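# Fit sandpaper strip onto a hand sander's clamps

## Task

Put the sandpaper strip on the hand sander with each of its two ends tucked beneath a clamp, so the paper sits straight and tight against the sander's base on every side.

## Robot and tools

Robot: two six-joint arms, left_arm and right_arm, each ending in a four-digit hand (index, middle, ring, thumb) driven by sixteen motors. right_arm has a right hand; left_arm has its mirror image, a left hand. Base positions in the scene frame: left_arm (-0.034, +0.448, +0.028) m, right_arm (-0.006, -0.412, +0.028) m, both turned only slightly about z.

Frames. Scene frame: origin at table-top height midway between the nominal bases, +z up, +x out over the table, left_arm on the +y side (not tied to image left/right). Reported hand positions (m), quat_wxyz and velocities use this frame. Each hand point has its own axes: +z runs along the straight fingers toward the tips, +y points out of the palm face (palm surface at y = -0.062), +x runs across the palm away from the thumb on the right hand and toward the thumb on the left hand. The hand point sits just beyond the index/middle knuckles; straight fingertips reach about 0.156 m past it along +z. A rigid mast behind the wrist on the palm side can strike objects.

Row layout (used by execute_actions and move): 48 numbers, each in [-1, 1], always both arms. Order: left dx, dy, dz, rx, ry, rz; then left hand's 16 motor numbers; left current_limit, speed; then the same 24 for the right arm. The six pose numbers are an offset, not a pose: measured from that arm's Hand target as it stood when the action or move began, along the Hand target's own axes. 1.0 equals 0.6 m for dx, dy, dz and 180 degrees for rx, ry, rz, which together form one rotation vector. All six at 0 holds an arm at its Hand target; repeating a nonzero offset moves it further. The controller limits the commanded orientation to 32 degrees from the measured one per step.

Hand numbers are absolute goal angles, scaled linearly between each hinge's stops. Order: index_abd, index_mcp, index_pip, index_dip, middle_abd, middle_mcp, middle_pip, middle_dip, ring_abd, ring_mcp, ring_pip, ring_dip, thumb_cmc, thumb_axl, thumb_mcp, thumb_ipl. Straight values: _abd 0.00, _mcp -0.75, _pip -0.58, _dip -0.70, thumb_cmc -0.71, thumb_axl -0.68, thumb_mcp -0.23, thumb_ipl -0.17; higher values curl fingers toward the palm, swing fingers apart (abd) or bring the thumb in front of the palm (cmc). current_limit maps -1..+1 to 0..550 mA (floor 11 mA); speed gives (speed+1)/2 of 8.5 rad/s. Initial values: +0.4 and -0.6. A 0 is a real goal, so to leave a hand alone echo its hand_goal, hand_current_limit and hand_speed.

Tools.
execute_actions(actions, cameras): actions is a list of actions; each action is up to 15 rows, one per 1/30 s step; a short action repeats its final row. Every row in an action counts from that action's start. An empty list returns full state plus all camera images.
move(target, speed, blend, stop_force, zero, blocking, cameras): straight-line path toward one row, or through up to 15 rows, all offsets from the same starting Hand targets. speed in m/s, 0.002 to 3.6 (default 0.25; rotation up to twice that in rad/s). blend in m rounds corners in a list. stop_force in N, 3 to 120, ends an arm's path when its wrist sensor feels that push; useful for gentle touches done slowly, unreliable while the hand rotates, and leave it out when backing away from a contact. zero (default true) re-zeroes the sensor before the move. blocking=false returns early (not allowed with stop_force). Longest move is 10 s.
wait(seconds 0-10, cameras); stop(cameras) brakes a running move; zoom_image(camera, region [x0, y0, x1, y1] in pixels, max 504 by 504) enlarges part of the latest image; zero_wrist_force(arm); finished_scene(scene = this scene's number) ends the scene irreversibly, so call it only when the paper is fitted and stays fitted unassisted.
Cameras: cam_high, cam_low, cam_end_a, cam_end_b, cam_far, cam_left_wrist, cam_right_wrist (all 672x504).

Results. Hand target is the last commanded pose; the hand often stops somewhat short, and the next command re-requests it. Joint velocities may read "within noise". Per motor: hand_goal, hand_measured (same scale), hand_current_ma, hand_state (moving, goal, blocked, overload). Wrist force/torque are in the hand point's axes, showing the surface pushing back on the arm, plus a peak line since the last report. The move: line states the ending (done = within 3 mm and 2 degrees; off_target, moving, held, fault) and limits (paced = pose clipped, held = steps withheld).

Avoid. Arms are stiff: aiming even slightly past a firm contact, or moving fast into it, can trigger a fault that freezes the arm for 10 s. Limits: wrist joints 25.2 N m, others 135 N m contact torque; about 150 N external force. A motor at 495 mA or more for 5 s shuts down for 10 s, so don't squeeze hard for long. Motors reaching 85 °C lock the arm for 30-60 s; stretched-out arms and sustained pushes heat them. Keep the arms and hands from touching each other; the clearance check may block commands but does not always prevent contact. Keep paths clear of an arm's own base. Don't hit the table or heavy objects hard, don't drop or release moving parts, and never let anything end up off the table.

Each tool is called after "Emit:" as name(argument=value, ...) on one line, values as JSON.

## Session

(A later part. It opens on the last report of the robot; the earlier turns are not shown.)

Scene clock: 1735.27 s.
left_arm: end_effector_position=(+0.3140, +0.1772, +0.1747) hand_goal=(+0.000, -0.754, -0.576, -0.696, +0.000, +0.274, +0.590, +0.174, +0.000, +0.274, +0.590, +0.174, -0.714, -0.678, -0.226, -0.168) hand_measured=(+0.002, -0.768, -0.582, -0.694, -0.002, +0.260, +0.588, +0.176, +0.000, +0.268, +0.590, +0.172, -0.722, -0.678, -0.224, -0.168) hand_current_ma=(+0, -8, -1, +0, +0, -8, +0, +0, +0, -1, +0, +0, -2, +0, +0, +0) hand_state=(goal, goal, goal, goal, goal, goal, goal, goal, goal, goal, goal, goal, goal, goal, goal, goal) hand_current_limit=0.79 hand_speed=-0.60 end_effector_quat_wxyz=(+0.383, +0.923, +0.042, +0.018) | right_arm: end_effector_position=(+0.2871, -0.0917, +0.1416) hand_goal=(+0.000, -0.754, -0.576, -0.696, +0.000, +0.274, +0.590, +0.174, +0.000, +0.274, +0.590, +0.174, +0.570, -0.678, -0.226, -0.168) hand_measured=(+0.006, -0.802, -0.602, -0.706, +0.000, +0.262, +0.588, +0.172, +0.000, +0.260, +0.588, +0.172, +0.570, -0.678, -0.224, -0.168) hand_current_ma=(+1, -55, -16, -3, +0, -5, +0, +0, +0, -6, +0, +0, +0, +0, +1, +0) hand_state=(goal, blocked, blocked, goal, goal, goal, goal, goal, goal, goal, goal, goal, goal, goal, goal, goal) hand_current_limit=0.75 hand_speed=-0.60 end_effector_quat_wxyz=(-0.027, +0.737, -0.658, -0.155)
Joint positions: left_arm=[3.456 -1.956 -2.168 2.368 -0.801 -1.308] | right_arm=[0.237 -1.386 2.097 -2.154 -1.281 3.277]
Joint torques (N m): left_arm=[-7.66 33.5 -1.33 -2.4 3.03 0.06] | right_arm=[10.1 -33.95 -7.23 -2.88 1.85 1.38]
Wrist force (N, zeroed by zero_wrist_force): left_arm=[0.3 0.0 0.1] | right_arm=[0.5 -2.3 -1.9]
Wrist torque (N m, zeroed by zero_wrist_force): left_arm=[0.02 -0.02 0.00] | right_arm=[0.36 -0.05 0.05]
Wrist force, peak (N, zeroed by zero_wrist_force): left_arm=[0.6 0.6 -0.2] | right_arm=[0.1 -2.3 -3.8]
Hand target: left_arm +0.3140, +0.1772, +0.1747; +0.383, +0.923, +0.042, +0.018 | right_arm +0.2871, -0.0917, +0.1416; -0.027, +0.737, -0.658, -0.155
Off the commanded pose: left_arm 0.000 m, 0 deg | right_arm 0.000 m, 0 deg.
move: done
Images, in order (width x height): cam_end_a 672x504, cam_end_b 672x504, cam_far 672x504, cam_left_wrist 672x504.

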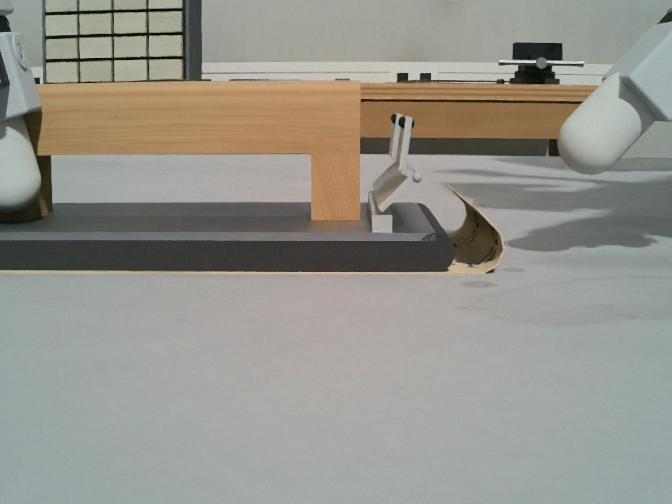

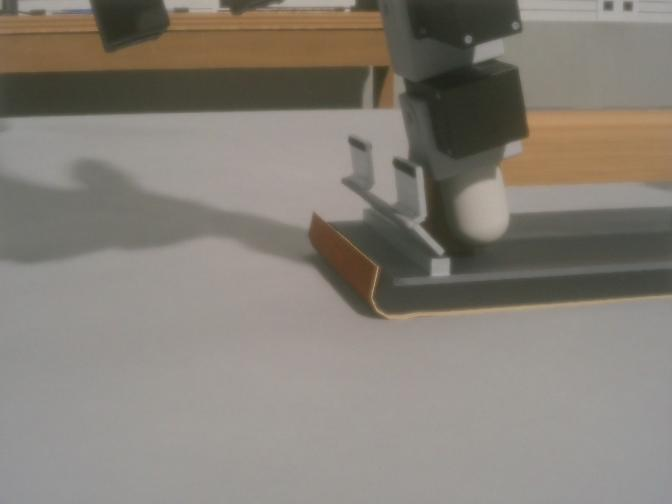

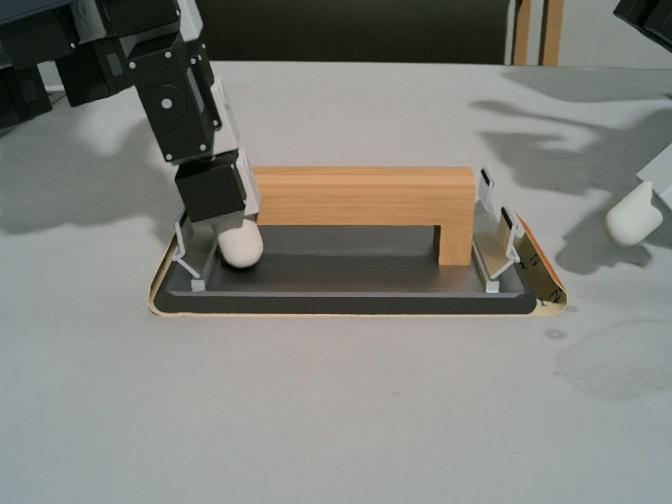

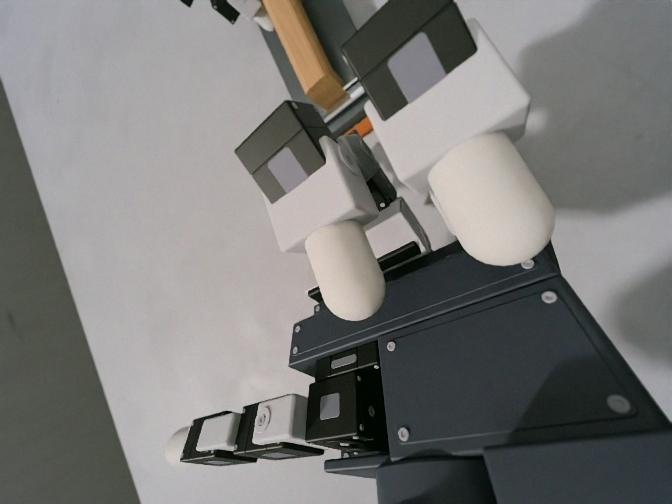

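Emit:
move(target=[[0,0,0,0,0,0,0,-0.754,-0.576,-0.696,0,0.274,0.590,0.174,0,0.274,0.590,0.174,-0.714,-0.678,-0.226,-0.168,0.79,-0.6,0.0030,-0.0326,-0.0064,0,0,0,0,-0.754,-0.576,-0.696,0,0.274,0.590,0.174,0,0.274,0.590,0.174,0.570,-0.678,-0.226,-0.168,0.75,-0.6],[0,0,0,0,0,0,0,-0.754,-0.576,-0.696,0,0.274,0.590,0.174,0,0.274,0.590,0.174,-0.714,-0.678,-0.226,-0.168,0.79,-0.6,-0.0365,-0.0080,-0.1491,0,0,0,0,-0.754,-0.576,-0.696,0,0.274,0.590,0.174,0,0.274,0.590,0.174,0.570,-0.678,-0.226,-0.168,0.75,-0.6],[0,0,0,0,0,0,0,-0.754,-0.576,-0.696,0,0.274,0.590,0.174,0,0.274,0.590,0.174,-0.714,-0.678,-0.226,-0.168,0.79,-0.6,0.1457,-0.0045,-0.1699,-0.0870,-0.1697,0.4725,0,-0.754,-0.576,-0.696,0,0.274,0.590,0.174,0,0.274,0.590,0.174,0.570,-0.678,-0.226,-0.168,0.75,-0.6]], speed=[0.05, 0.15, 0.3], blend=[0.005, 0.02, 0], cameras=["cam_far","cam_end_b","cam_high"])

Emit:
zoom_image(camera="cam_far", region=[140, 170, 280, 330])

Scene clock: 1903.40 s.
left_arm: end_effector_position=(+0.3140, +0.1772, +0.1747) hand_goal=(+0.000, -0.754, -0.576, -0.696, +0.000, +0.274, +0.590, +0.174, +0.000, +0.274, +0.590, +0.174, -0.714, -0.678, -0.226, -0.168) hand_measured=(+0.002, -0.768, -0.582, -0.694, -0.002, +0.260, +0.588, +0.176, +0.000, +0.268, +0.590, +0.172, -0.722, -0.678, -0.224, -0.168) hand_current_ma=(+0, -8, -1, +0, +0, -8, +0, +0, +0, -1, +0, +0, -2, +0, +0, +0) hand_state=(goal, goal, goal, goal, goal, goal, goal, goal, goal, goal, goal, goal, goal, goal, goal, goal) hand_current_limit=0.79 hand_speed=-0.60 end_effector_quat_wxyz=(+0.383, +0.923, +0.042, +0.018) | right_arm: end_effector_position=(+0.3171, -0.2000, +0.2150) hand_goal=(+0.000, -0.754, -0.576, -0.696, +0.000, +0.274, +0.590, +0.174, +0.000, +0.274, +0.590, +0.174, +0.570, -0.678, -0.226, -0.168) hand_measured=(+0.004, -0.758, -0.580, -0.700, +0.000, +0.262, +0.588, +0.172, +0.000, +0.260, +0.588, +0.172, +0.570, -0.678, -0.224, -0.168) hand_current_ma=(+0, -1, +0, +0, +0, -5, +0, +0, +0, -6, +0, +0, +0, +0, +1, +0) hand_state=(goal, goal, goal, goal, goal, goal, goal, goal, goal, goal, goal, goal, goal, goal, goal, goal) hand_current_limit=0.75 hand_speed=-0.60 end_effector_quat_wxyz=(-0.018, -0.042, +0.923, +0.382)
Joint positions: left_arm=[3.456 -1.956 -2.168 2.368 -0.801 -1.308] | right_arm=[-0.496 -1.829 2.48 -1.735 -0.927 3.991]
Joint torques (N m): left_arm=[-6.43 32.09 1.59 -2.06 2.92 -0.37] | right_arm=[-8.82 -17.96 -8.94 -0.82 2.49 1.48]
Wrist force (N, zeroed by zero_wrist_force): left_arm=[0.6 0.2 -0.1] | right_arm=[-0.1 0.3 -0.6]
Wrist torque (N m, zeroed by zero_wrist_force): left_arm=[0.05 -0.06 0.03] | right_arm=[-0.02 0.01 0.05]
Wrist force, peak (N, zeroed by zero_wrist_force): left_arm=[0.4 0.7 0.1] | right_arm=[0.2 -2.3 -3.2]
Hand target: left_arm +0.3140, +0.1772, +0.1747; +0.383, +0.923, +0.042, +0.018 | right_arm +0.3171, -0.2001, +0.2150; -0.018, -0.042, +0.923, +0.382
Off the commanded pose: left_arm 0.000 m, 0 deg | right_arm 0.000 m, 0 deg.
move: done
Images, in order (width x height): cam_high 672x504, cam_end_b 672x504, cam_far 672x504.

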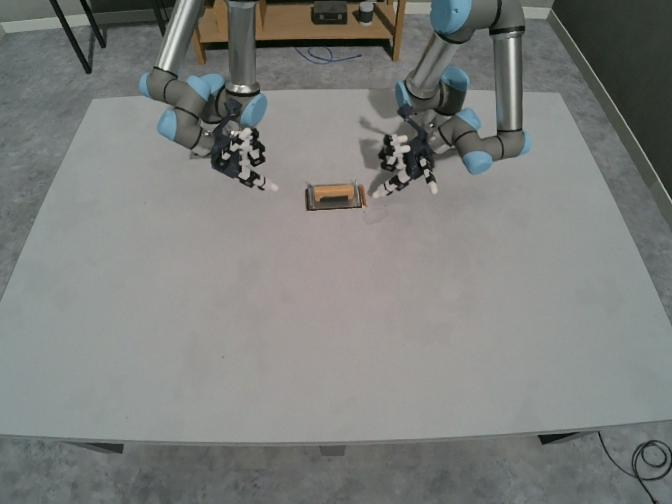

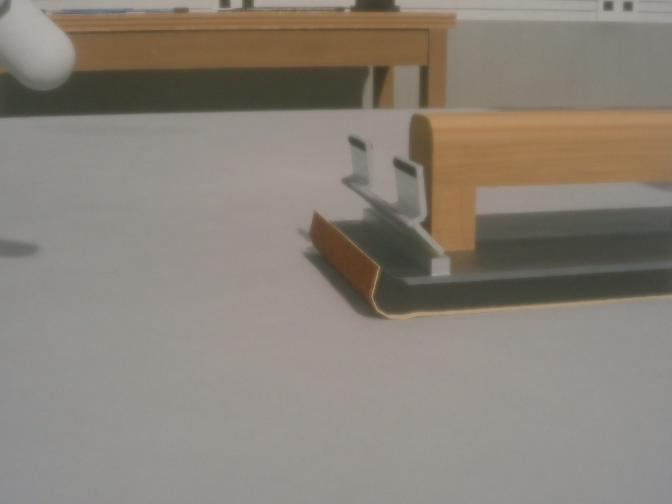

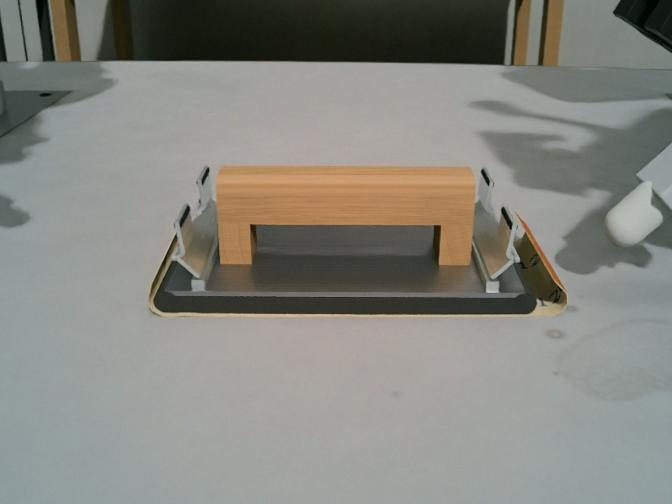

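Scaled by 3.150 from the camera's 672x504 image, which has a finer 960x720 frame.

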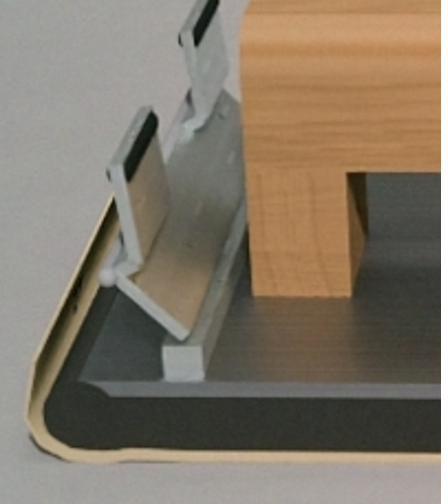

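Emit:
move(target=[0,0,0,0,0,0,0,-0.754,-0.576,-0.696,0,0.274,0.590,0.174,0,0.274,0.590,0.174,-0.714,-0.678,-0.226,-0.168,0.79,-0.6,-0.0076,-0.0103,0.1240,0,0,0,0,-0.754,-0.576,-0.696,0,0.274,0.590,0.174,0,0.274,0.590,0.174,0.570,-0.678,-0.226,-0.168,0.75,-0.6], speed=0.1, stop_force=6, cameras=["cam_far","cam_end_b","cam_high"])

Emit:
zoom_image(camera="cam_far", region=[40, 170, 240, 330])

Emit:
zoom_image(camera="cam_end_b", region=[80, 100, 480, 360])

Emit:
zoom_image(camera="cam_high", region=[240, 160, 400, 230])

Scene clock: 1912.20 s.
left_arm: end_effector_position=(+0.3140, +0.1772, +0.1747) hand_goal=(+0.000, -0.754, -0.576, -0.696, +0.000, +0.274, +0.590, +0.174, +0.000, +0.274, +0.590, +0.174, -0.714, -0.678, -0.226, -0.168) hand_measured=(+0.002, -0.768, -0.582, -0.694, -0.002, +0.260, +0.588, +0.176, +0.000, +0.268, +0.590, +0.172, -0.722, -0.678, -0.224, -0.168) hand_current_ma=(+0, -8, -1, +0, +0, -8, +0, +0, +0, -1, +0, +0, -2, +0, +0, +0) hand_state=(goal, goal, goal, goal, goal, goal, goal, goal, goal, goal, goal, goal, goal, goal, goal, goal) hand_current_limit=0.79 hand_speed=-0.60 end_effector_quat_wxyz=(+0.383, +0.923, +0.042, +0.018) | right_arm: end_effector_position=(+0.3172, -0.1516, +0.1581) hand_goal=(+0.000, -0.754, -0.576, -0.696, +0.000, +0.274, +0.590, +0.174, +0.000, +0.274, +0.590, +0.174, +0.570, -0.678, -0.226, -0.168) hand_measured=(+0.004, -0.758, -0.580, -0.700, +0.000, +0.262, +0.588, +0.172, +0.000, +0.260, +0.588, +0.172, +0.570, -0.678, -0.224, -0.168) hand_current_ma=(+0, -1, +0, +0, +0, -5, +0, +0, +0, -6, +0, +0, +0, +0, +1, +0) hand_state=(goal, goal, goal, goal, goal, goal, goal, goal, goal, goal, goal, goal, goal, goal, goal, goal) hand_current_limit=0.75 hand_speed=-0.60 end_effector_quat_wxyz=(-0.018, -0.042, +0.923, +0.382)
Joint positions: left_arm=[3.456 -1.956 -2.168 2.368 -0.801 -1.308] | right_arm=[-0.343 -1.639 2.584 -2.142 -0.863 4.17]
Joint torques (N m): left_arm=[-8.09 30.11 1.67 -2.24 2.95 -0.87] | right_arm=[9.29 0 -5.65 -3.49 2.62 1.45]
Wrist force (N, zeroed by zero_wrist_force): left_arm=[0.1 0.3 -0.1] | right_arm=[-0.1 0.6 -0.7]
Wrist torque (N m, zeroed by zero_wrist_force): left_arm=[0.06 0.00 -0.01] | right_arm=[0.05 -0.01 0.07]
Wrist force, peak (N, zeroed by zero_wrist_force): left_arm=[0.2 0.7 0.0] | right_arm=[0.1 0.5 -1.2]
Hand target: left_arm +0.3140, +0.1772, +0.1747; +0.383, +0.923, +0.042, +0.018 | right_arm +0.3172, -0.1516, +0.1581; -0.018, -0.042, +0.923, +0.382
Off the commanded pose: left_arm 0.000 m, 0 deg | right_arm 0.000 m, 0 deg.
move: done
Images, in order (width x height): cam_high 672x504, cam_end_b 672x504, cam_far 672x504.

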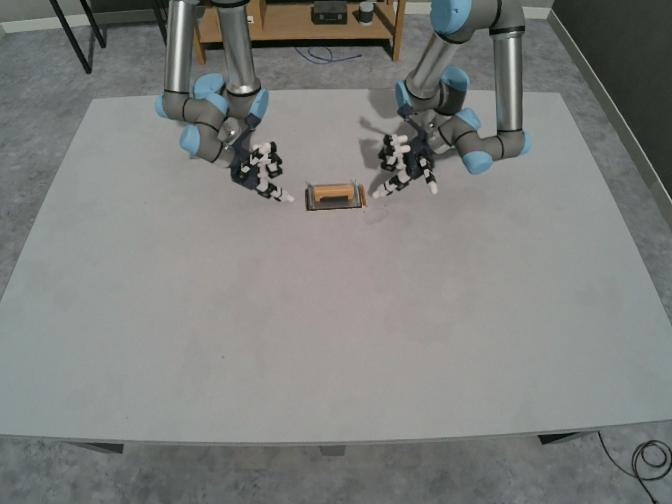

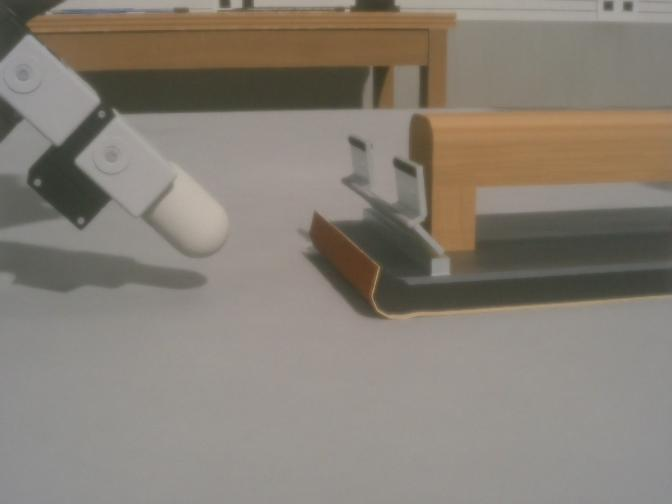

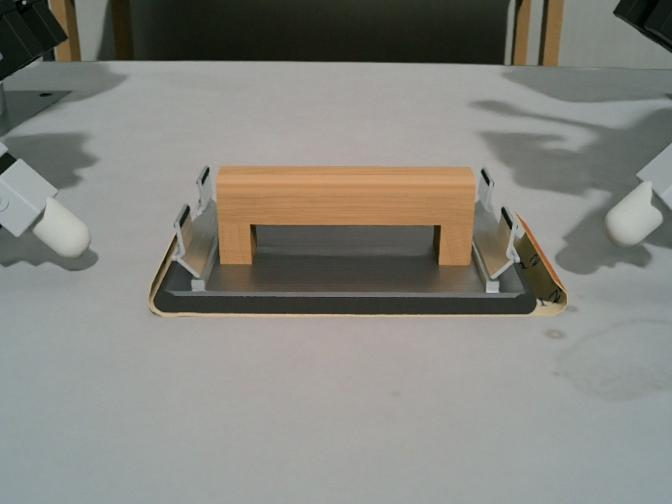

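Scaled by 2.520 from the camera's 672x504 image, which has a finer 960x720 frame.

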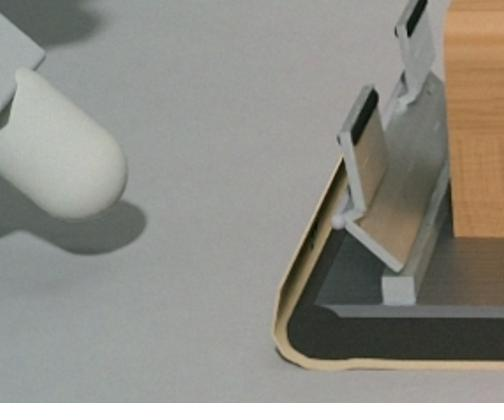

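Scaled by 1.260 from the camera's 672x504 image, which has a finer 960x720 frame.

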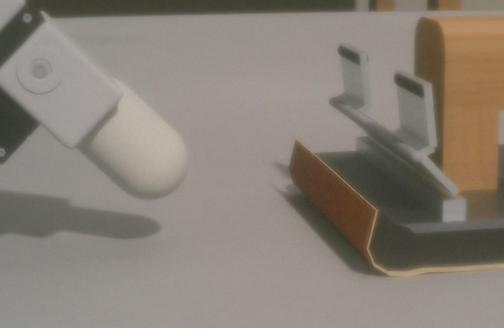

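Scaled by 3.150 from the camera's 672x504 image, which has a finer 960x720 frame.

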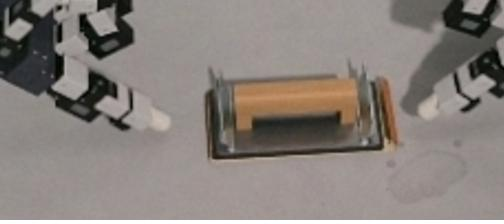

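Emit:
move(target=[0,0,0,0,0,0,0,-0.754,-0.576,-0.696,0,0.274,0.590,0.174,0,0.274,0.590,0.174,-0.714,-0.678,-0.226,-0.168,0.79,-0.6,0,-0.0212,0.0212,0,0,0,0,-0.754,-0.576,-0.696,0,0.274,0.590,0.174,0,0.274,0.590,0.174,0.570,-0.678,-0.226,-0.168,0.75,-0.6], speed=0.01, stop_force=3, cameras=["cam_far","cam_end_b"])

Emit:
zoom_image(camera="cam_far", region=[40, 170, 240, 330])

Emit:
zoom_image(camera="cam_end_b", region=[80, 130, 480, 390])

Scene clock: 1925.63 s.
left_arm: end_effector_position=(+0.3140, +0.1772, +0.1747) hand_goal=(+0.000, -0.754, -0.576, -0.696, +0.000, +0.274, +0.590, +0.174, +0.000, +0.274, +0.590, +0.174, -0.714, -0.678, -0.226, -0.168) hand_measured=(+0.002, -0.768, -0.582, -0.694, -0.002, +0.260, +0.588, +0.176, +0.000, +0.268, +0.590, +0.172, -0.722, -0.678, -0.224, -0.168) hand_current_ma=(+0, -8, -1, +0, +0, -8, +0, +0, +0, -1, +0, +0, -2, +0, +0, +0) hand_state=(goal, goal, goal, goal, goal, goal, goal, goal, goal, goal, goal, goal, goal, goal, goal, goal) hand_current_limit=0.79 hand_speed=-0.60 end_effector_quat_wxyz=(+0.383, +0.923, +0.042, +0.018) | right_arm: end_effector_position=(+0.3172, -0.1516, +0.1430) hand_goal=(+0.000, -0.754, -0.576, -0.696, +0.000, +0.274, +0.590, +0.174, +0.000, +0.274, +0.590, +0.174, +0.570, -0.678, -0.226, -0.168) hand_measured=(+0.002, -0.750, -0.572, -0.696, +0.000, +0.262, +0.588, +0.172, +0.000, +0.260, +0.588, +0.172, +0.570, -0.678, -0.224, -0.168) hand_current_ma=(+0, +1, +0, +0, +0, -5, +0, +0, +0, -6, +0, +0, +0, +0, +1, +0) hand_state=(goal, goal, goal, goal, goal, goal, goal, goal, goal, goal, goal, goal, goal, goal, goal, goal) hand_current_limit=0.75 hand_speed=-0.60 end_effector_quat_wxyz=(-0.018, -0.042, +0.923, +0.382)
Joint positions: left_arm=[3.456 -1.956 -2.168 2.368 -0.801 -1.308] | right_arm=[-0.343 -1.583 2.601 -2.215 -0.863 4.17]
Joint torques (N m): left_arm=[-5.95 30.8 3.07 -2.23 3.05 -0.9] | right_arm=[-5.85 -22.74 -19.45 -0.91 -0.15 -0.82]
Wrist force (N, zeroed by zero_wrist_force): left_arm=[0.2 0.3 0.1] | right_arm=[-0.4 0.9 -1.0]
Wrist torque (N m, zeroed by zero_wrist_force): left_arm=[0.06 -0.01 -0.01] | right_arm=[0.04 0.09 0.01]
Wrist force, peak (N, zeroed by zero_wrist_force): left_arm=[0.3 0.7 -0.2] | right_arm=[-0.3 1.8 -4.3]
Hand target: left_arm +0.3140, +0.1772, +0.1747; +0.383, +0.923, +0.042, +0.018 | right_arm +0.3172, -0.1516, +0.1430; -0.018, -0.042, +0.923, +0.382 (not the last commanded pose)
Off the commanded pose: left_arm 0.000 m, 0 deg | right_arm 0.003 m, 0 deg.
move: contact (right_arm)
Images, in order (width x height): cam_end_b 672x504, cam_far 672x504.

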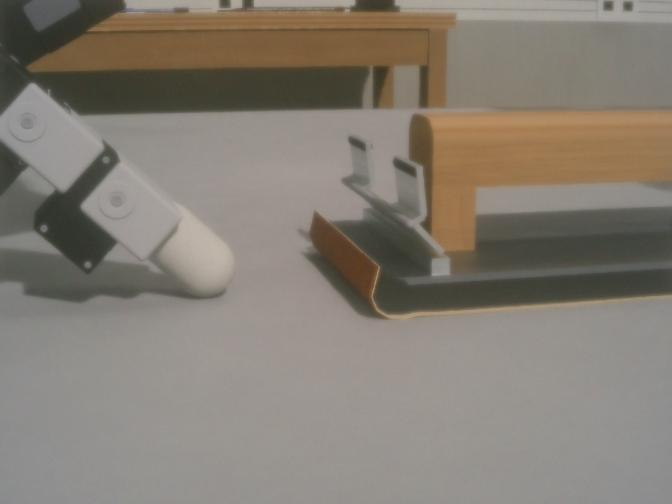

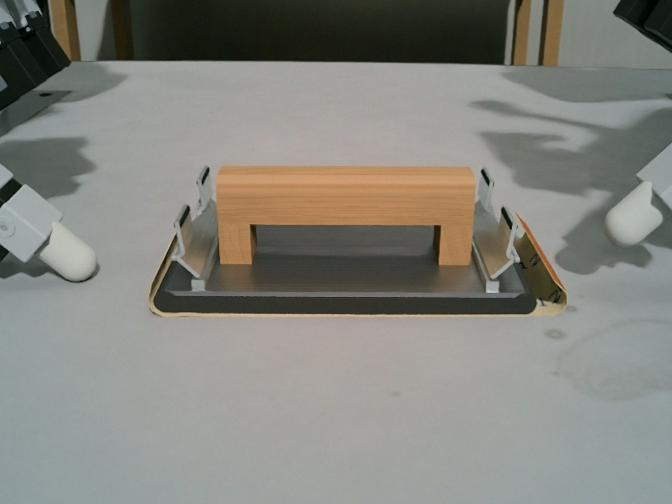

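Scaled by 2.520 from the camera's 672x504 image, which has a finer 960x720 frame.

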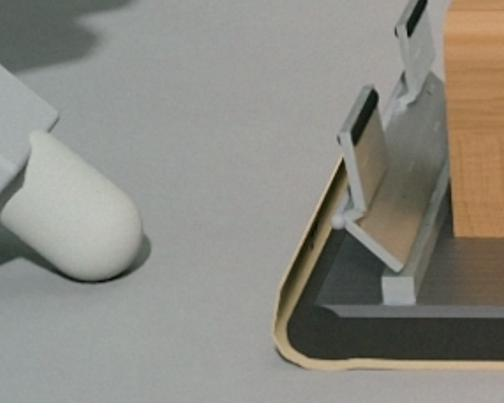

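Scaled by 1.260 from the camera's 672x504 image, which has a finer 960x720 frame.

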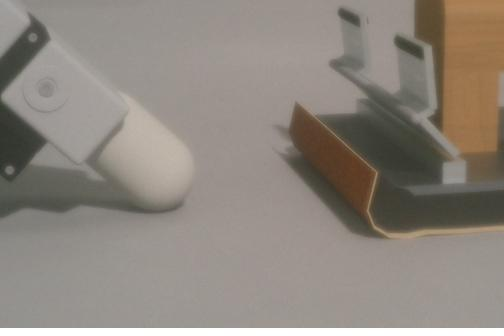

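Emit:
move(target=[[0,0,0,0,0,0,0,-0.754,-0.576,-0.696,0,0.274,0.590,0.174,0,0.274,0.590,0.174,-0.714,-0.678,-0.226,-0.168,0.79,-0.6,0,0.0018,-0.0018,0,0,0,0,-0.754,-0.576,-0.696,0,0.274,0.590,0.174,0,0.274,0.590,0.174,0.570,-0.678,-0.226,-0.168,0.75,-0.6],[0,0,0,0,0,0,0,-0.754,-0.576,-0.696,0,0.274,0.590,0.174,0,0.274,0.590,0.174,-0.714,-0.678,-0.226,-0.168,0.79,-0.6,0,0.0324,0.0289,0,0,0,0,-0.754,-0.576,-0.696,0,0.274,0.590,0.174,0,0.274,0.590,0.174,0.570,-0.678,-0.226,-0.168,0.75,-0.6]], speed=0.03, cameras=["cam_far","cam_end_b"])

Emit:
zoom_image(camera="cam_far", region=[40, 170, 240, 330])

Emit:
zoom_image(camera="cam_end_b", region=[180, 130, 480, 360])

Scene clock: 1936.40 s.
left_arm: end_effector_position=(+0.3140, +0.1772, +0.1747) hand_goal=(+0.000, -0.754, -0.576, -0.696, +0.000, +0.274, +0.590, +0.174, +0.000, +0.274, +0.590, +0.174, -0.714, -0.678, -0.226, -0.168) hand_measured=(+0.002, -0.768, -0.582, -0.694, -0.002, +0.260, +0.588, +0.176, +0.000, +0.268, +0.590, +0.172, -0.722, -0.678, -0.224, -0.168) hand_current_ma=(+0, -8, -1, +0, +0, -8, +0, +0, +0, -1, +0, +0, -2, +0, +0, +0) hand_state=(goal, goal, goal, goal, goal, goal, goal, goal, goal, goal, goal, goal, goal, goal, goal, goal) hand_current_limit=0.79 hand_speed=-0.60 end_effector_quat_wxyz=(+0.383, +0.923, +0.042, +0.018) | right_arm: end_effector_position=(+0.3149, -0.1258, +0.1445) hand_goal=(+0.000, -0.754, -0.576, -0.696, +0.000, +0.274, +0.590, +0.174, +0.000, +0.274, +0.590, +0.174, +0.570, -0.678, -0.226, -0.168) hand_measured=(+0.002, -0.758, -0.574, -0.696, +0.000, +0.262, +0.588, +0.172, +0.000, +0.260, +0.588, +0.172, +0.570, -0.678, -0.224, -0.168) hand_current_ma=(+0, -1, +0, +0, +0, -5, +0, +0, +0, -6, +0, +0, +0, +0, +1, +0) hand_state=(goal, goal, goal, goal, goal, goal, goal, goal, goal, goal, goal, goal, goal, goal, goal, goal) hand_current_limit=0.75 hand_speed=-0.60 end_effector_quat_wxyz=(-0.018, -0.042, +0.923, +0.382)
Joint positions: left_arm=[3.456 -1.956 -2.168 2.368 -0.801 -1.308] | right_arm=[-0.26 -1.564 2.607 -2.308 -0.835 4.274]
Joint torques (N m): left_arm=[-8.37 28.3 3.56 -2.02 3.13 -0.81] | right_arm=[9.91 0.71 -3.94 -3.86 2.92 1.17]
Wrist force (N, zeroed by zero_wrist_force): left_arm=[0.2 0.3 -0.1] | right_arm=[0.1 0.3 -0.4]
Wrist torque (N m, zeroed by zero_wrist_force): left_arm=[0.07 -0.01 -0.01] | right_arm=[-0.03 -0.03 0.08]
Wrist force, peak (N, zeroed by zero_wrist_force): left_arm=[0.4 0.6 -0.4] | right_arm=[-0.3 1.1 -1.4]
Hand target: left_arm +0.3140, +0.1772, +0.1747; +0.383, +0.923, +0.042, +0.018 | right_arm +0.3149, -0.1257, +0.1445; -0.018, -0.042, +0.923, +0.382
Off the commanded pose: left_arm 0.000 m, 0 deg | right_arm 0.000 m, 0 deg.
move: done
Images, in order (width x height): cam_end_b 672x504, cam_far 672x504.

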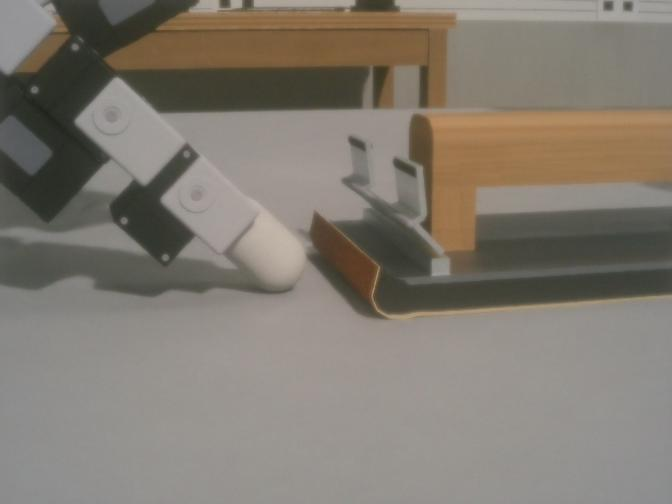

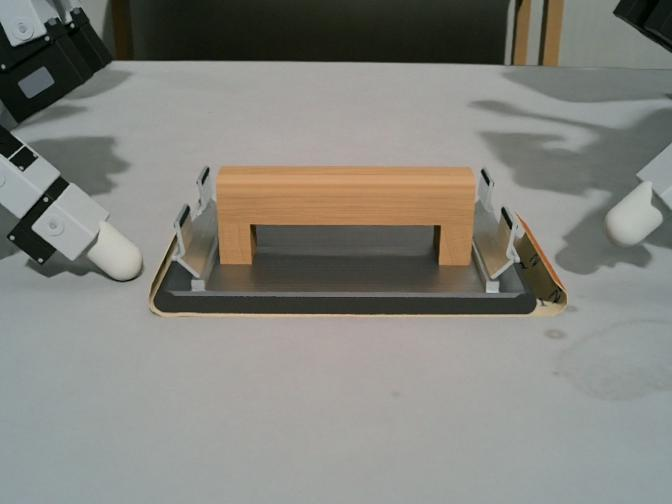

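Scaled by 2.520 from the camera's 672x504 image, which has a finer 960x720 frame.

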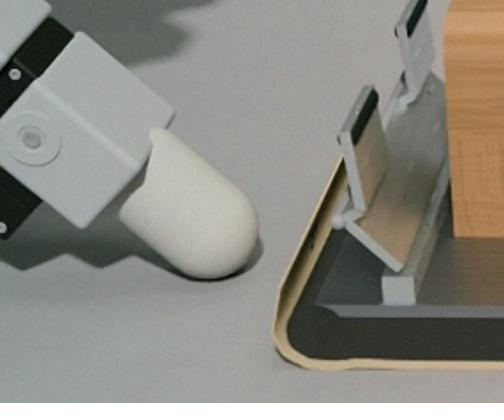

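Scaled by 1.680 from the camera's 672x504 image, which has a finer 960x720 frame.

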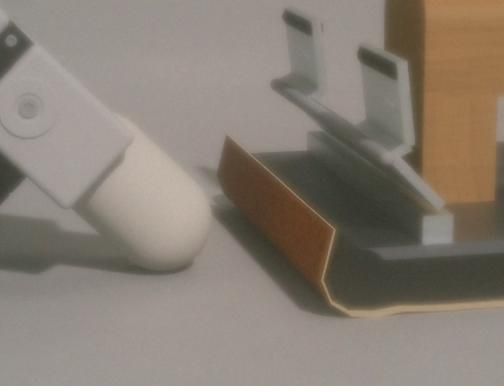

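Emit:
move(target=[0,0,0,0,0,0,0,-0.754,-0.576,-0.696,0,0.274,0.590,0.174,0,0.274,0.590,0.174,-0.714,-0.678,-0.226,-0.168,0.79,-0.6,0,0.0106,0.0106,0,0,0,0,-0.754,-0.576,-0.696,0,0.274,0.590,0.174,0,0.274,0.590,0.174,0.570,-0.678,-0.226,-0.168,0.75,-0.6], speed=0.02, cameras=["cam_far","cam_end_b"])

Emit:
zoom_image(camera="cam_far", region=[90, 190, 250, 330])

Emit:
zoom_image(camera="cam_end_b", region=[180, 130, 480, 360])

Scene clock: 1941.23 s.
left_arm: end_effector_position=(+0.3140, +0.1772, +0.1747) hand_goal=(+0.000, -0.754, -0.576, -0.696, +0.000, +0.274, +0.590, +0.174, +0.000, +0.274, +0.590, +0.174, -0.714, -0.678, -0.226, -0.168) hand_measured=(+0.002, -0.768, -0.582, -0.694, -0.002, +0.260, +0.588, +0.176, +0.000, +0.268, +0.590, +0.172, -0.722, -0.678, -0.224, -0.168) hand_current_ma=(+0, -8, -1, +0, +0, -8, +0, +0, +0, -1, +0, +0, -2, +0, +0, +0) hand_state=(goal, goal, goal, goal, goal, goal, goal, goal, goal, goal, goal, goal, goal, goal, goal, goal) hand_current_limit=0.79 hand_speed=-0.60 end_effector_quat_wxyz=(+0.383, +0.923, +0.042, +0.018) | right_arm: end_effector_position=(+0.3140, -0.1168, +0.1445) hand_goal=(+0.000, -0.754, -0.576, -0.696, +0.000, +0.274, +0.590, +0.174, +0.000, +0.274, +0.590, +0.174, +0.570, -0.678, -0.226, -0.168) hand_measured=(+0.002, -0.758, -0.574, -0.696, +0.000, +0.262, +0.588, +0.172, +0.000, +0.260, +0.588, +0.172, +0.570, -0.678, -0.224, -0.168) hand_current_ma=(+0, -1, +0, +0, +0, -5, +0, +0, +0, -6, +0, +0, +0, +0, +1, +0) hand_state=(goal, goal, goal, goal, goal, goal, goal, goal, goal, goal, goal, goal, goal, goal, goal, goal) hand_current_limit=0.75 hand_speed=-0.60 end_effector_quat_wxyz=(-0.018, -0.042, +0.923, +0.382)
Joint positions: left_arm=[3.456 -1.956 -2.168 2.368 -0.801 -1.308] | right_arm=[-0.231 -1.554 2.609 -2.346 -0.827 4.311]
Joint torques (N m): left_arm=[-7.92 28.51 4.33 -2.33 3 -0.95] | right_arm=[9.54 -1.62 -5.04 -3.52 2.89 1.47]
Wrist force (N, zeroed by zero_wrist_force): left_arm=[0.3 0.2 -0.2] | right_arm=[-0.6 0.1 -0.8]
Wrist torque (N m, zeroed by zero_wrist_force): left_arm=[0.05 -0.03 0.00] | right_arm=[-0.04 0.09 0.03]
Wrist force, peak (N, zeroed by zero_wrist_force): left_arm=[0.3 0.4 -0.5] | right_arm=[-0.8 -0.1 -1.0]
Hand target: left_arm +0.3140, +0.1772, +0.1747; +0.383, +0.923, +0.042, +0.018 | right_arm +0.3140, -0.1168, +0.1445; -0.018, -0.042, +0.923, +0.382
Off the commanded pose: left_arm 0.000 m, 0 deg | right_arm 0.000 m, 0 deg.
move: done
Images, in order (width x height): cam_end_b 672x504, cam_far 672x504.

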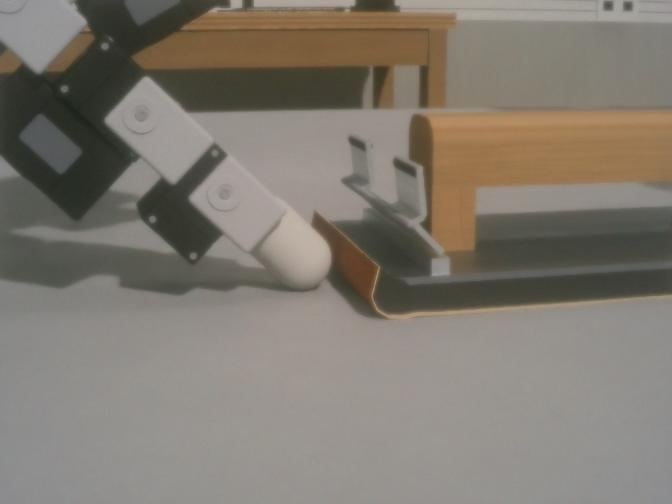

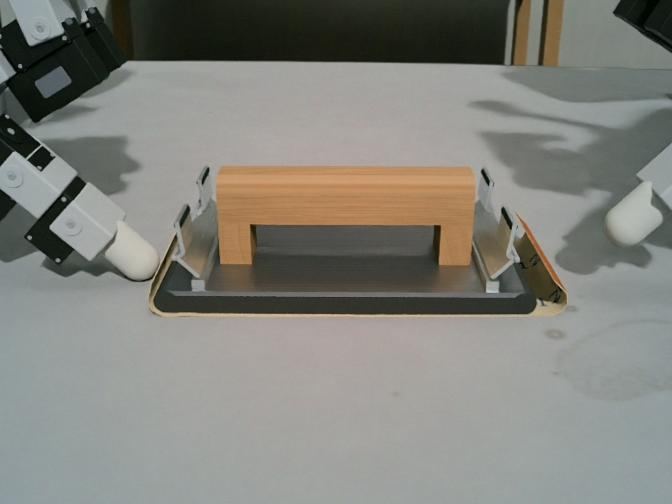

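Scaled by 3.150 from the camera's 672x504 image, which has a finer 960x720 frame.

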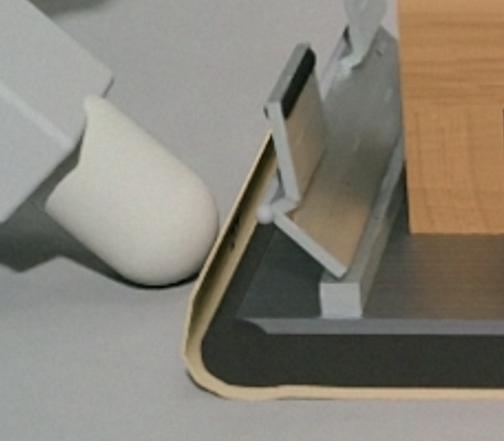

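Scaled by 1.680 from the camera's 672x504 image, which has a finer 960x720 frame.

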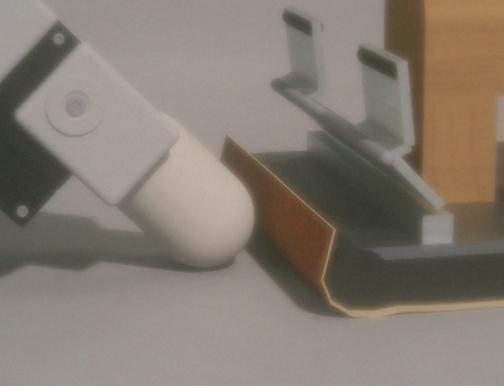

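Emit:
move(target=[0,0,0,0,0,0,0,-0.754,-0.576,-0.696,0,0.274,0.590,0.174,0,0.274,0.590,0.174,-0.714,-0.678,-0.226,-0.168,0.79,-0.6,0,0.0059,0.0059,0,0,0,0,-0.754,-0.576,-0.696,0,0.274,0.590,0.174,0,0.274,0.590,0.174,0.570,-0.678,-0.226,-0.168,0.75,-0.6], speed=0.02, cameras=["cam_far","cam_end_b"])

Emit:
zoom_image(camera="cam_far", region=[90, 190, 250, 330])

Emit:
zoom_image(camera="cam_end_b", region=[180, 130, 480, 360])

Scene clock: 1945.67 s.
left_arm: end_effector_position=(+0.3140, +0.1772, +0.1747) hand_goal=(+0.000, -0.754, -0.576, -0.696, +0.000, +0.274, +0.590, +0.174, +0.000, +0.274, +0.590, +0.174, -0.714, -0.678, -0.226, -0.168) hand_measured=(+0.002, -0.768, -0.582, -0.694, -0.002, +0.260, +0.588, +0.176, +0.000, +0.268, +0.590, +0.172, -0.722, -0.678, -0.224, -0.168) hand_current_ma=(+0, -8, -1, +0, +0, -8, +0, +0, +0, -1, +0, +0, -2, +0, +0, +0) hand_state=(goal, goal, goal, goal, goal, goal, goal, goal, goal, goal, goal, goal, goal, goal, goal, goal) hand_current_limit=0.79 hand_speed=-0.60 end_effector_quat_wxyz=(+0.383, +0.923, +0.042, +0.018) | right_arm: end_effector_position=(+0.3136, -0.1119, +0.1445) hand_goal=(+0.000, -0.754, -0.576, -0.696, +0.000, +0.274, +0.590, +0.174, +0.000, +0.274, +0.590, +0.174, +0.570, -0.678, -0.226, -0.168) hand_measured=(+0.002, -0.758, -0.574, -0.696, +0.000, +0.262, +0.588, +0.172, +0.000, +0.260, +0.588, +0.172, +0.570, -0.678, -0.224, -0.168) hand_current_ma=(+0, -1, +0, +0, +0, -5, +0, +0, +0, -6, +0, +0, +0, +0, +1, +0) hand_state=(goal, goal, goal, goal, goal, goal, goal, goal, goal, goal, goal, goal, goal, goal, goal, goal) hand_current_limit=0.75 hand_speed=-0.60 end_effector_quat_wxyz=(-0.018, -0.042, +0.923, +0.382)
Joint positions: left_arm=[3.456 -1.956 -2.168 2.368 -0.801 -1.308] | right_arm=[-0.215 -1.547 2.609 -2.367 -0.822 4.332]
Joint torques (N m): left_arm=[-8.01 25.58 5.15 -2.17 3.13 -0.91] | right_arm=[11.56 -1.26 -3.81 -4 2.61 1.44]
Wrist force (N, zeroed by zero_wrist_force): left_arm=[0.2 0.1 0.1] | right_arm=[-0.7 0.2 -1.6]
Wrist torque (N m, zeroed by zero_wrist_force): left_arm=[0.02 -0.01 -0.01] | right_arm=[0.02 0.11 0.03]
Wrist force, peak (N, zeroed by zero_wrist_force): left_arm=[0.4 0.7 -0.1] | right_arm=[-1.0 0.2 -1.6]
Hand target: left_arm +0.3140, +0.1772, +0.1747; +0.383, +0.923, +0.042, +0.018 | right_arm +0.3136, -0.1118, +0.1445; -0.018, -0.042, +0.923, +0.382
Off the commanded pose: left_arm 0.000 m, 0 deg | right_arm 0.000 m, 0 deg.
move: done
Images, in order (width x height): cam_end_b 672x504, cam_far 672x504.

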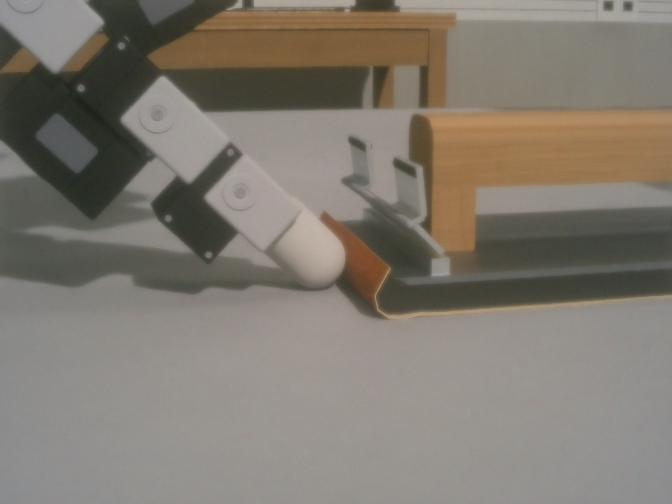

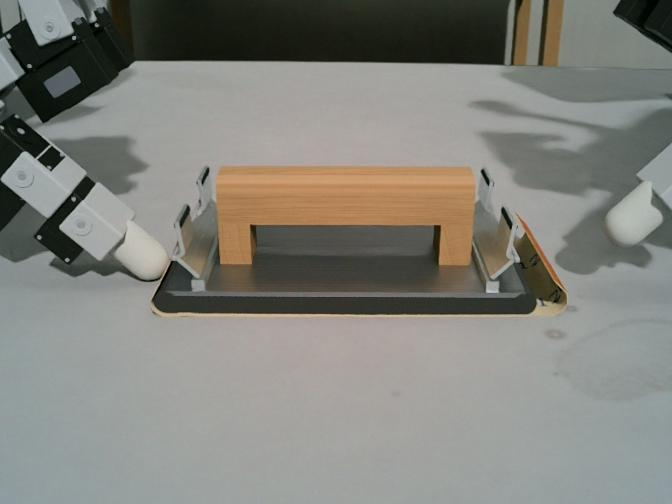

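Scaled by 3.150 from the camera's 672x504 image, which has a finer 960x720 frame.

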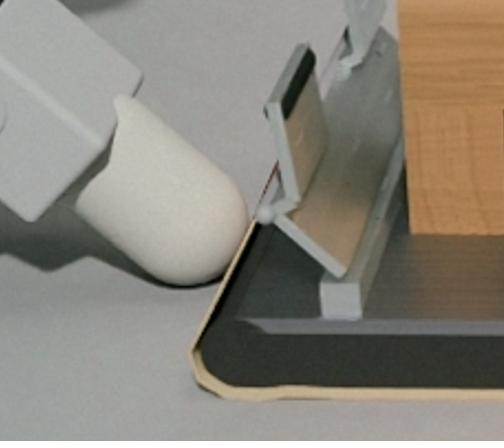

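Scaled by 1.680 from the camera's 672x504 image, which has a finer 960x720 frame.

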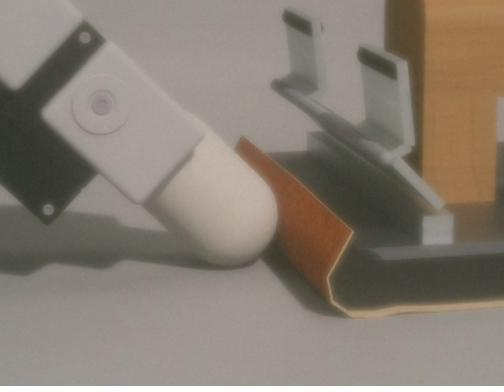

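Emit:
move(target=[0,0,0,0,0,0,0,-0.754,-0.576,-0.696,0,0.274,0.590,0.174,0,0.274,0.590,0.174,-0.714,-0.678,-0.226,-0.168,0.79,-0.6,0,0.0047,0.0047,0,0,0,0,-0.754,-0.576,-0.696,0,0.274,0.590,0.174,0,0.274,0.590,0.174,0.570,-0.678,-0.226,-0.168,0.75,-0.6], speed=0.02, cameras=["cam_far","cam_end_b"])

Emit:
zoom_image(camera="cam_far", region=[90, 190, 250, 330])

Emit:
zoom_image(camera="cam_end_b", region=[180, 130, 480, 360])

Scene clock: 1949.27 s.
left_arm: end_effector_position=(+0.3140, +0.1772, +0.1747) hand_goal=(+0.000, -0.754, -0.576, -0.696, +0.000, +0.274, +0.590, +0.174, +0.000, +0.274, +0.590, +0.174, -0.714, -0.678, -0.226, -0.168) hand_measured=(+0.002, -0.768, -0.582, -0.694, -0.002, +0.260, +0.588, +0.176, +0.000, +0.268, +0.590, +0.172, -0.722, -0.678, -0.224, -0.168) hand_current_ma=(+0, -8, -1, +0, +0, -8, +0, +0, +0, -1, +0, +0, -2, +0, +0, +0) hand_state=(goal, goal, goal, goal, goal, goal, goal, goal, goal, goal, goal, goal, goal, goal, goal, goal) hand_current_limit=0.79 hand_speed=-0.60 end_effector_quat_wxyz=(+0.383, +0.923, +0.042, +0.018) | right_arm: end_effector_position=(+0.3132, -0.1079, +0.1445) hand_goal=(+0.000, -0.754, -0.576, -0.696, +0.000, +0.274, +0.590, +0.174, +0.000, +0.274, +0.590, +0.174, +0.570, -0.678, -0.226, -0.168) hand_measured=(+0.002, -0.760, -0.576, -0.696, +0.000, +0.262, +0.588, +0.172, +0.000, +0.260, +0.588, +0.172, +0.570, -0.678, -0.224, -0.168) hand_current_ma=(+0, -2, +0, +0, +0, -5, +0, +0, +0, -6, +0, +0, +0, +0, +1, +0) hand_state=(goal, goal, goal, goal, goal, goal, goal, goal, goal, goal, goal, goal, goal, goal, goal, goal) hand_current_limit=0.75 hand_speed=-0.60 end_effector_quat_wxyz=(-0.018, -0.042, +0.923, +0.382)
Joint positions: left_arm=[3.456 -1.956 -2.168 2.368 -0.801 -1.308] | right_arm=[-0.202 -1.542 2.609 -2.384 -0.819 4.35]
Joint torques (N m): left_arm=[-6.32 25.27 6.13 -2.4 2.82 -1.02] | right_arm=[12.35 -0.92 -3.14 -3.1 2.74 1.69]
Wrist force (N, zeroed by zero_wrist_force): left_arm=[0.2 0.9 -0.1] | right_arm=[-0.6 0.3 -7.2]
Wrist torque (N m, zeroed by zero_wrist_force): left_arm=[0.12 -0.01 -0.02] | right_arm=[0.39 -0.03 0.04]
Wrist force, peak (N, zeroed by zero_wrist_force): left_arm=[0.2 0.9 -0.1] | right_arm=[-0.7 0.4 -7.5]
Hand target: left_arm +0.3140, +0.1772, +0.1747; +0.383, +0.923, +0.042, +0.018 | right_arm +0.3132, -0.1078, +0.1445; -0.018, -0.042, +0.923, +0.382
Off the commanded pose: left_arm 0.000 m, 0 deg | right_arm 0.000 m, 0 deg.
move: done
Images, in order (width x height): cam_end_b 672x504, cam_far 672x504.

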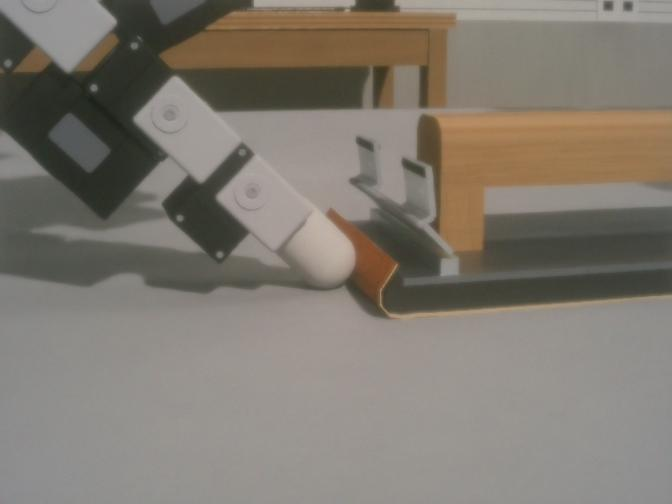

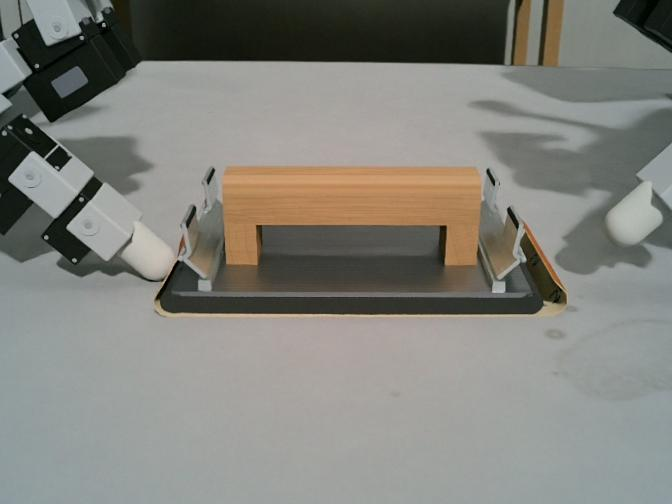

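Scaled by 3.150 from the camera's 672x504 image, which has a finer 960x720 frame.

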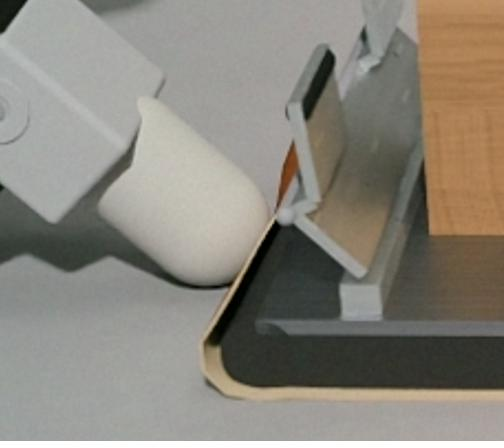

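Scaled by 1.680 from the camera's 672x504 image, which has a finer 960x720 frame.

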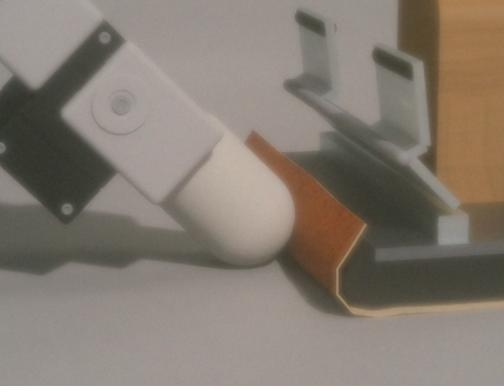

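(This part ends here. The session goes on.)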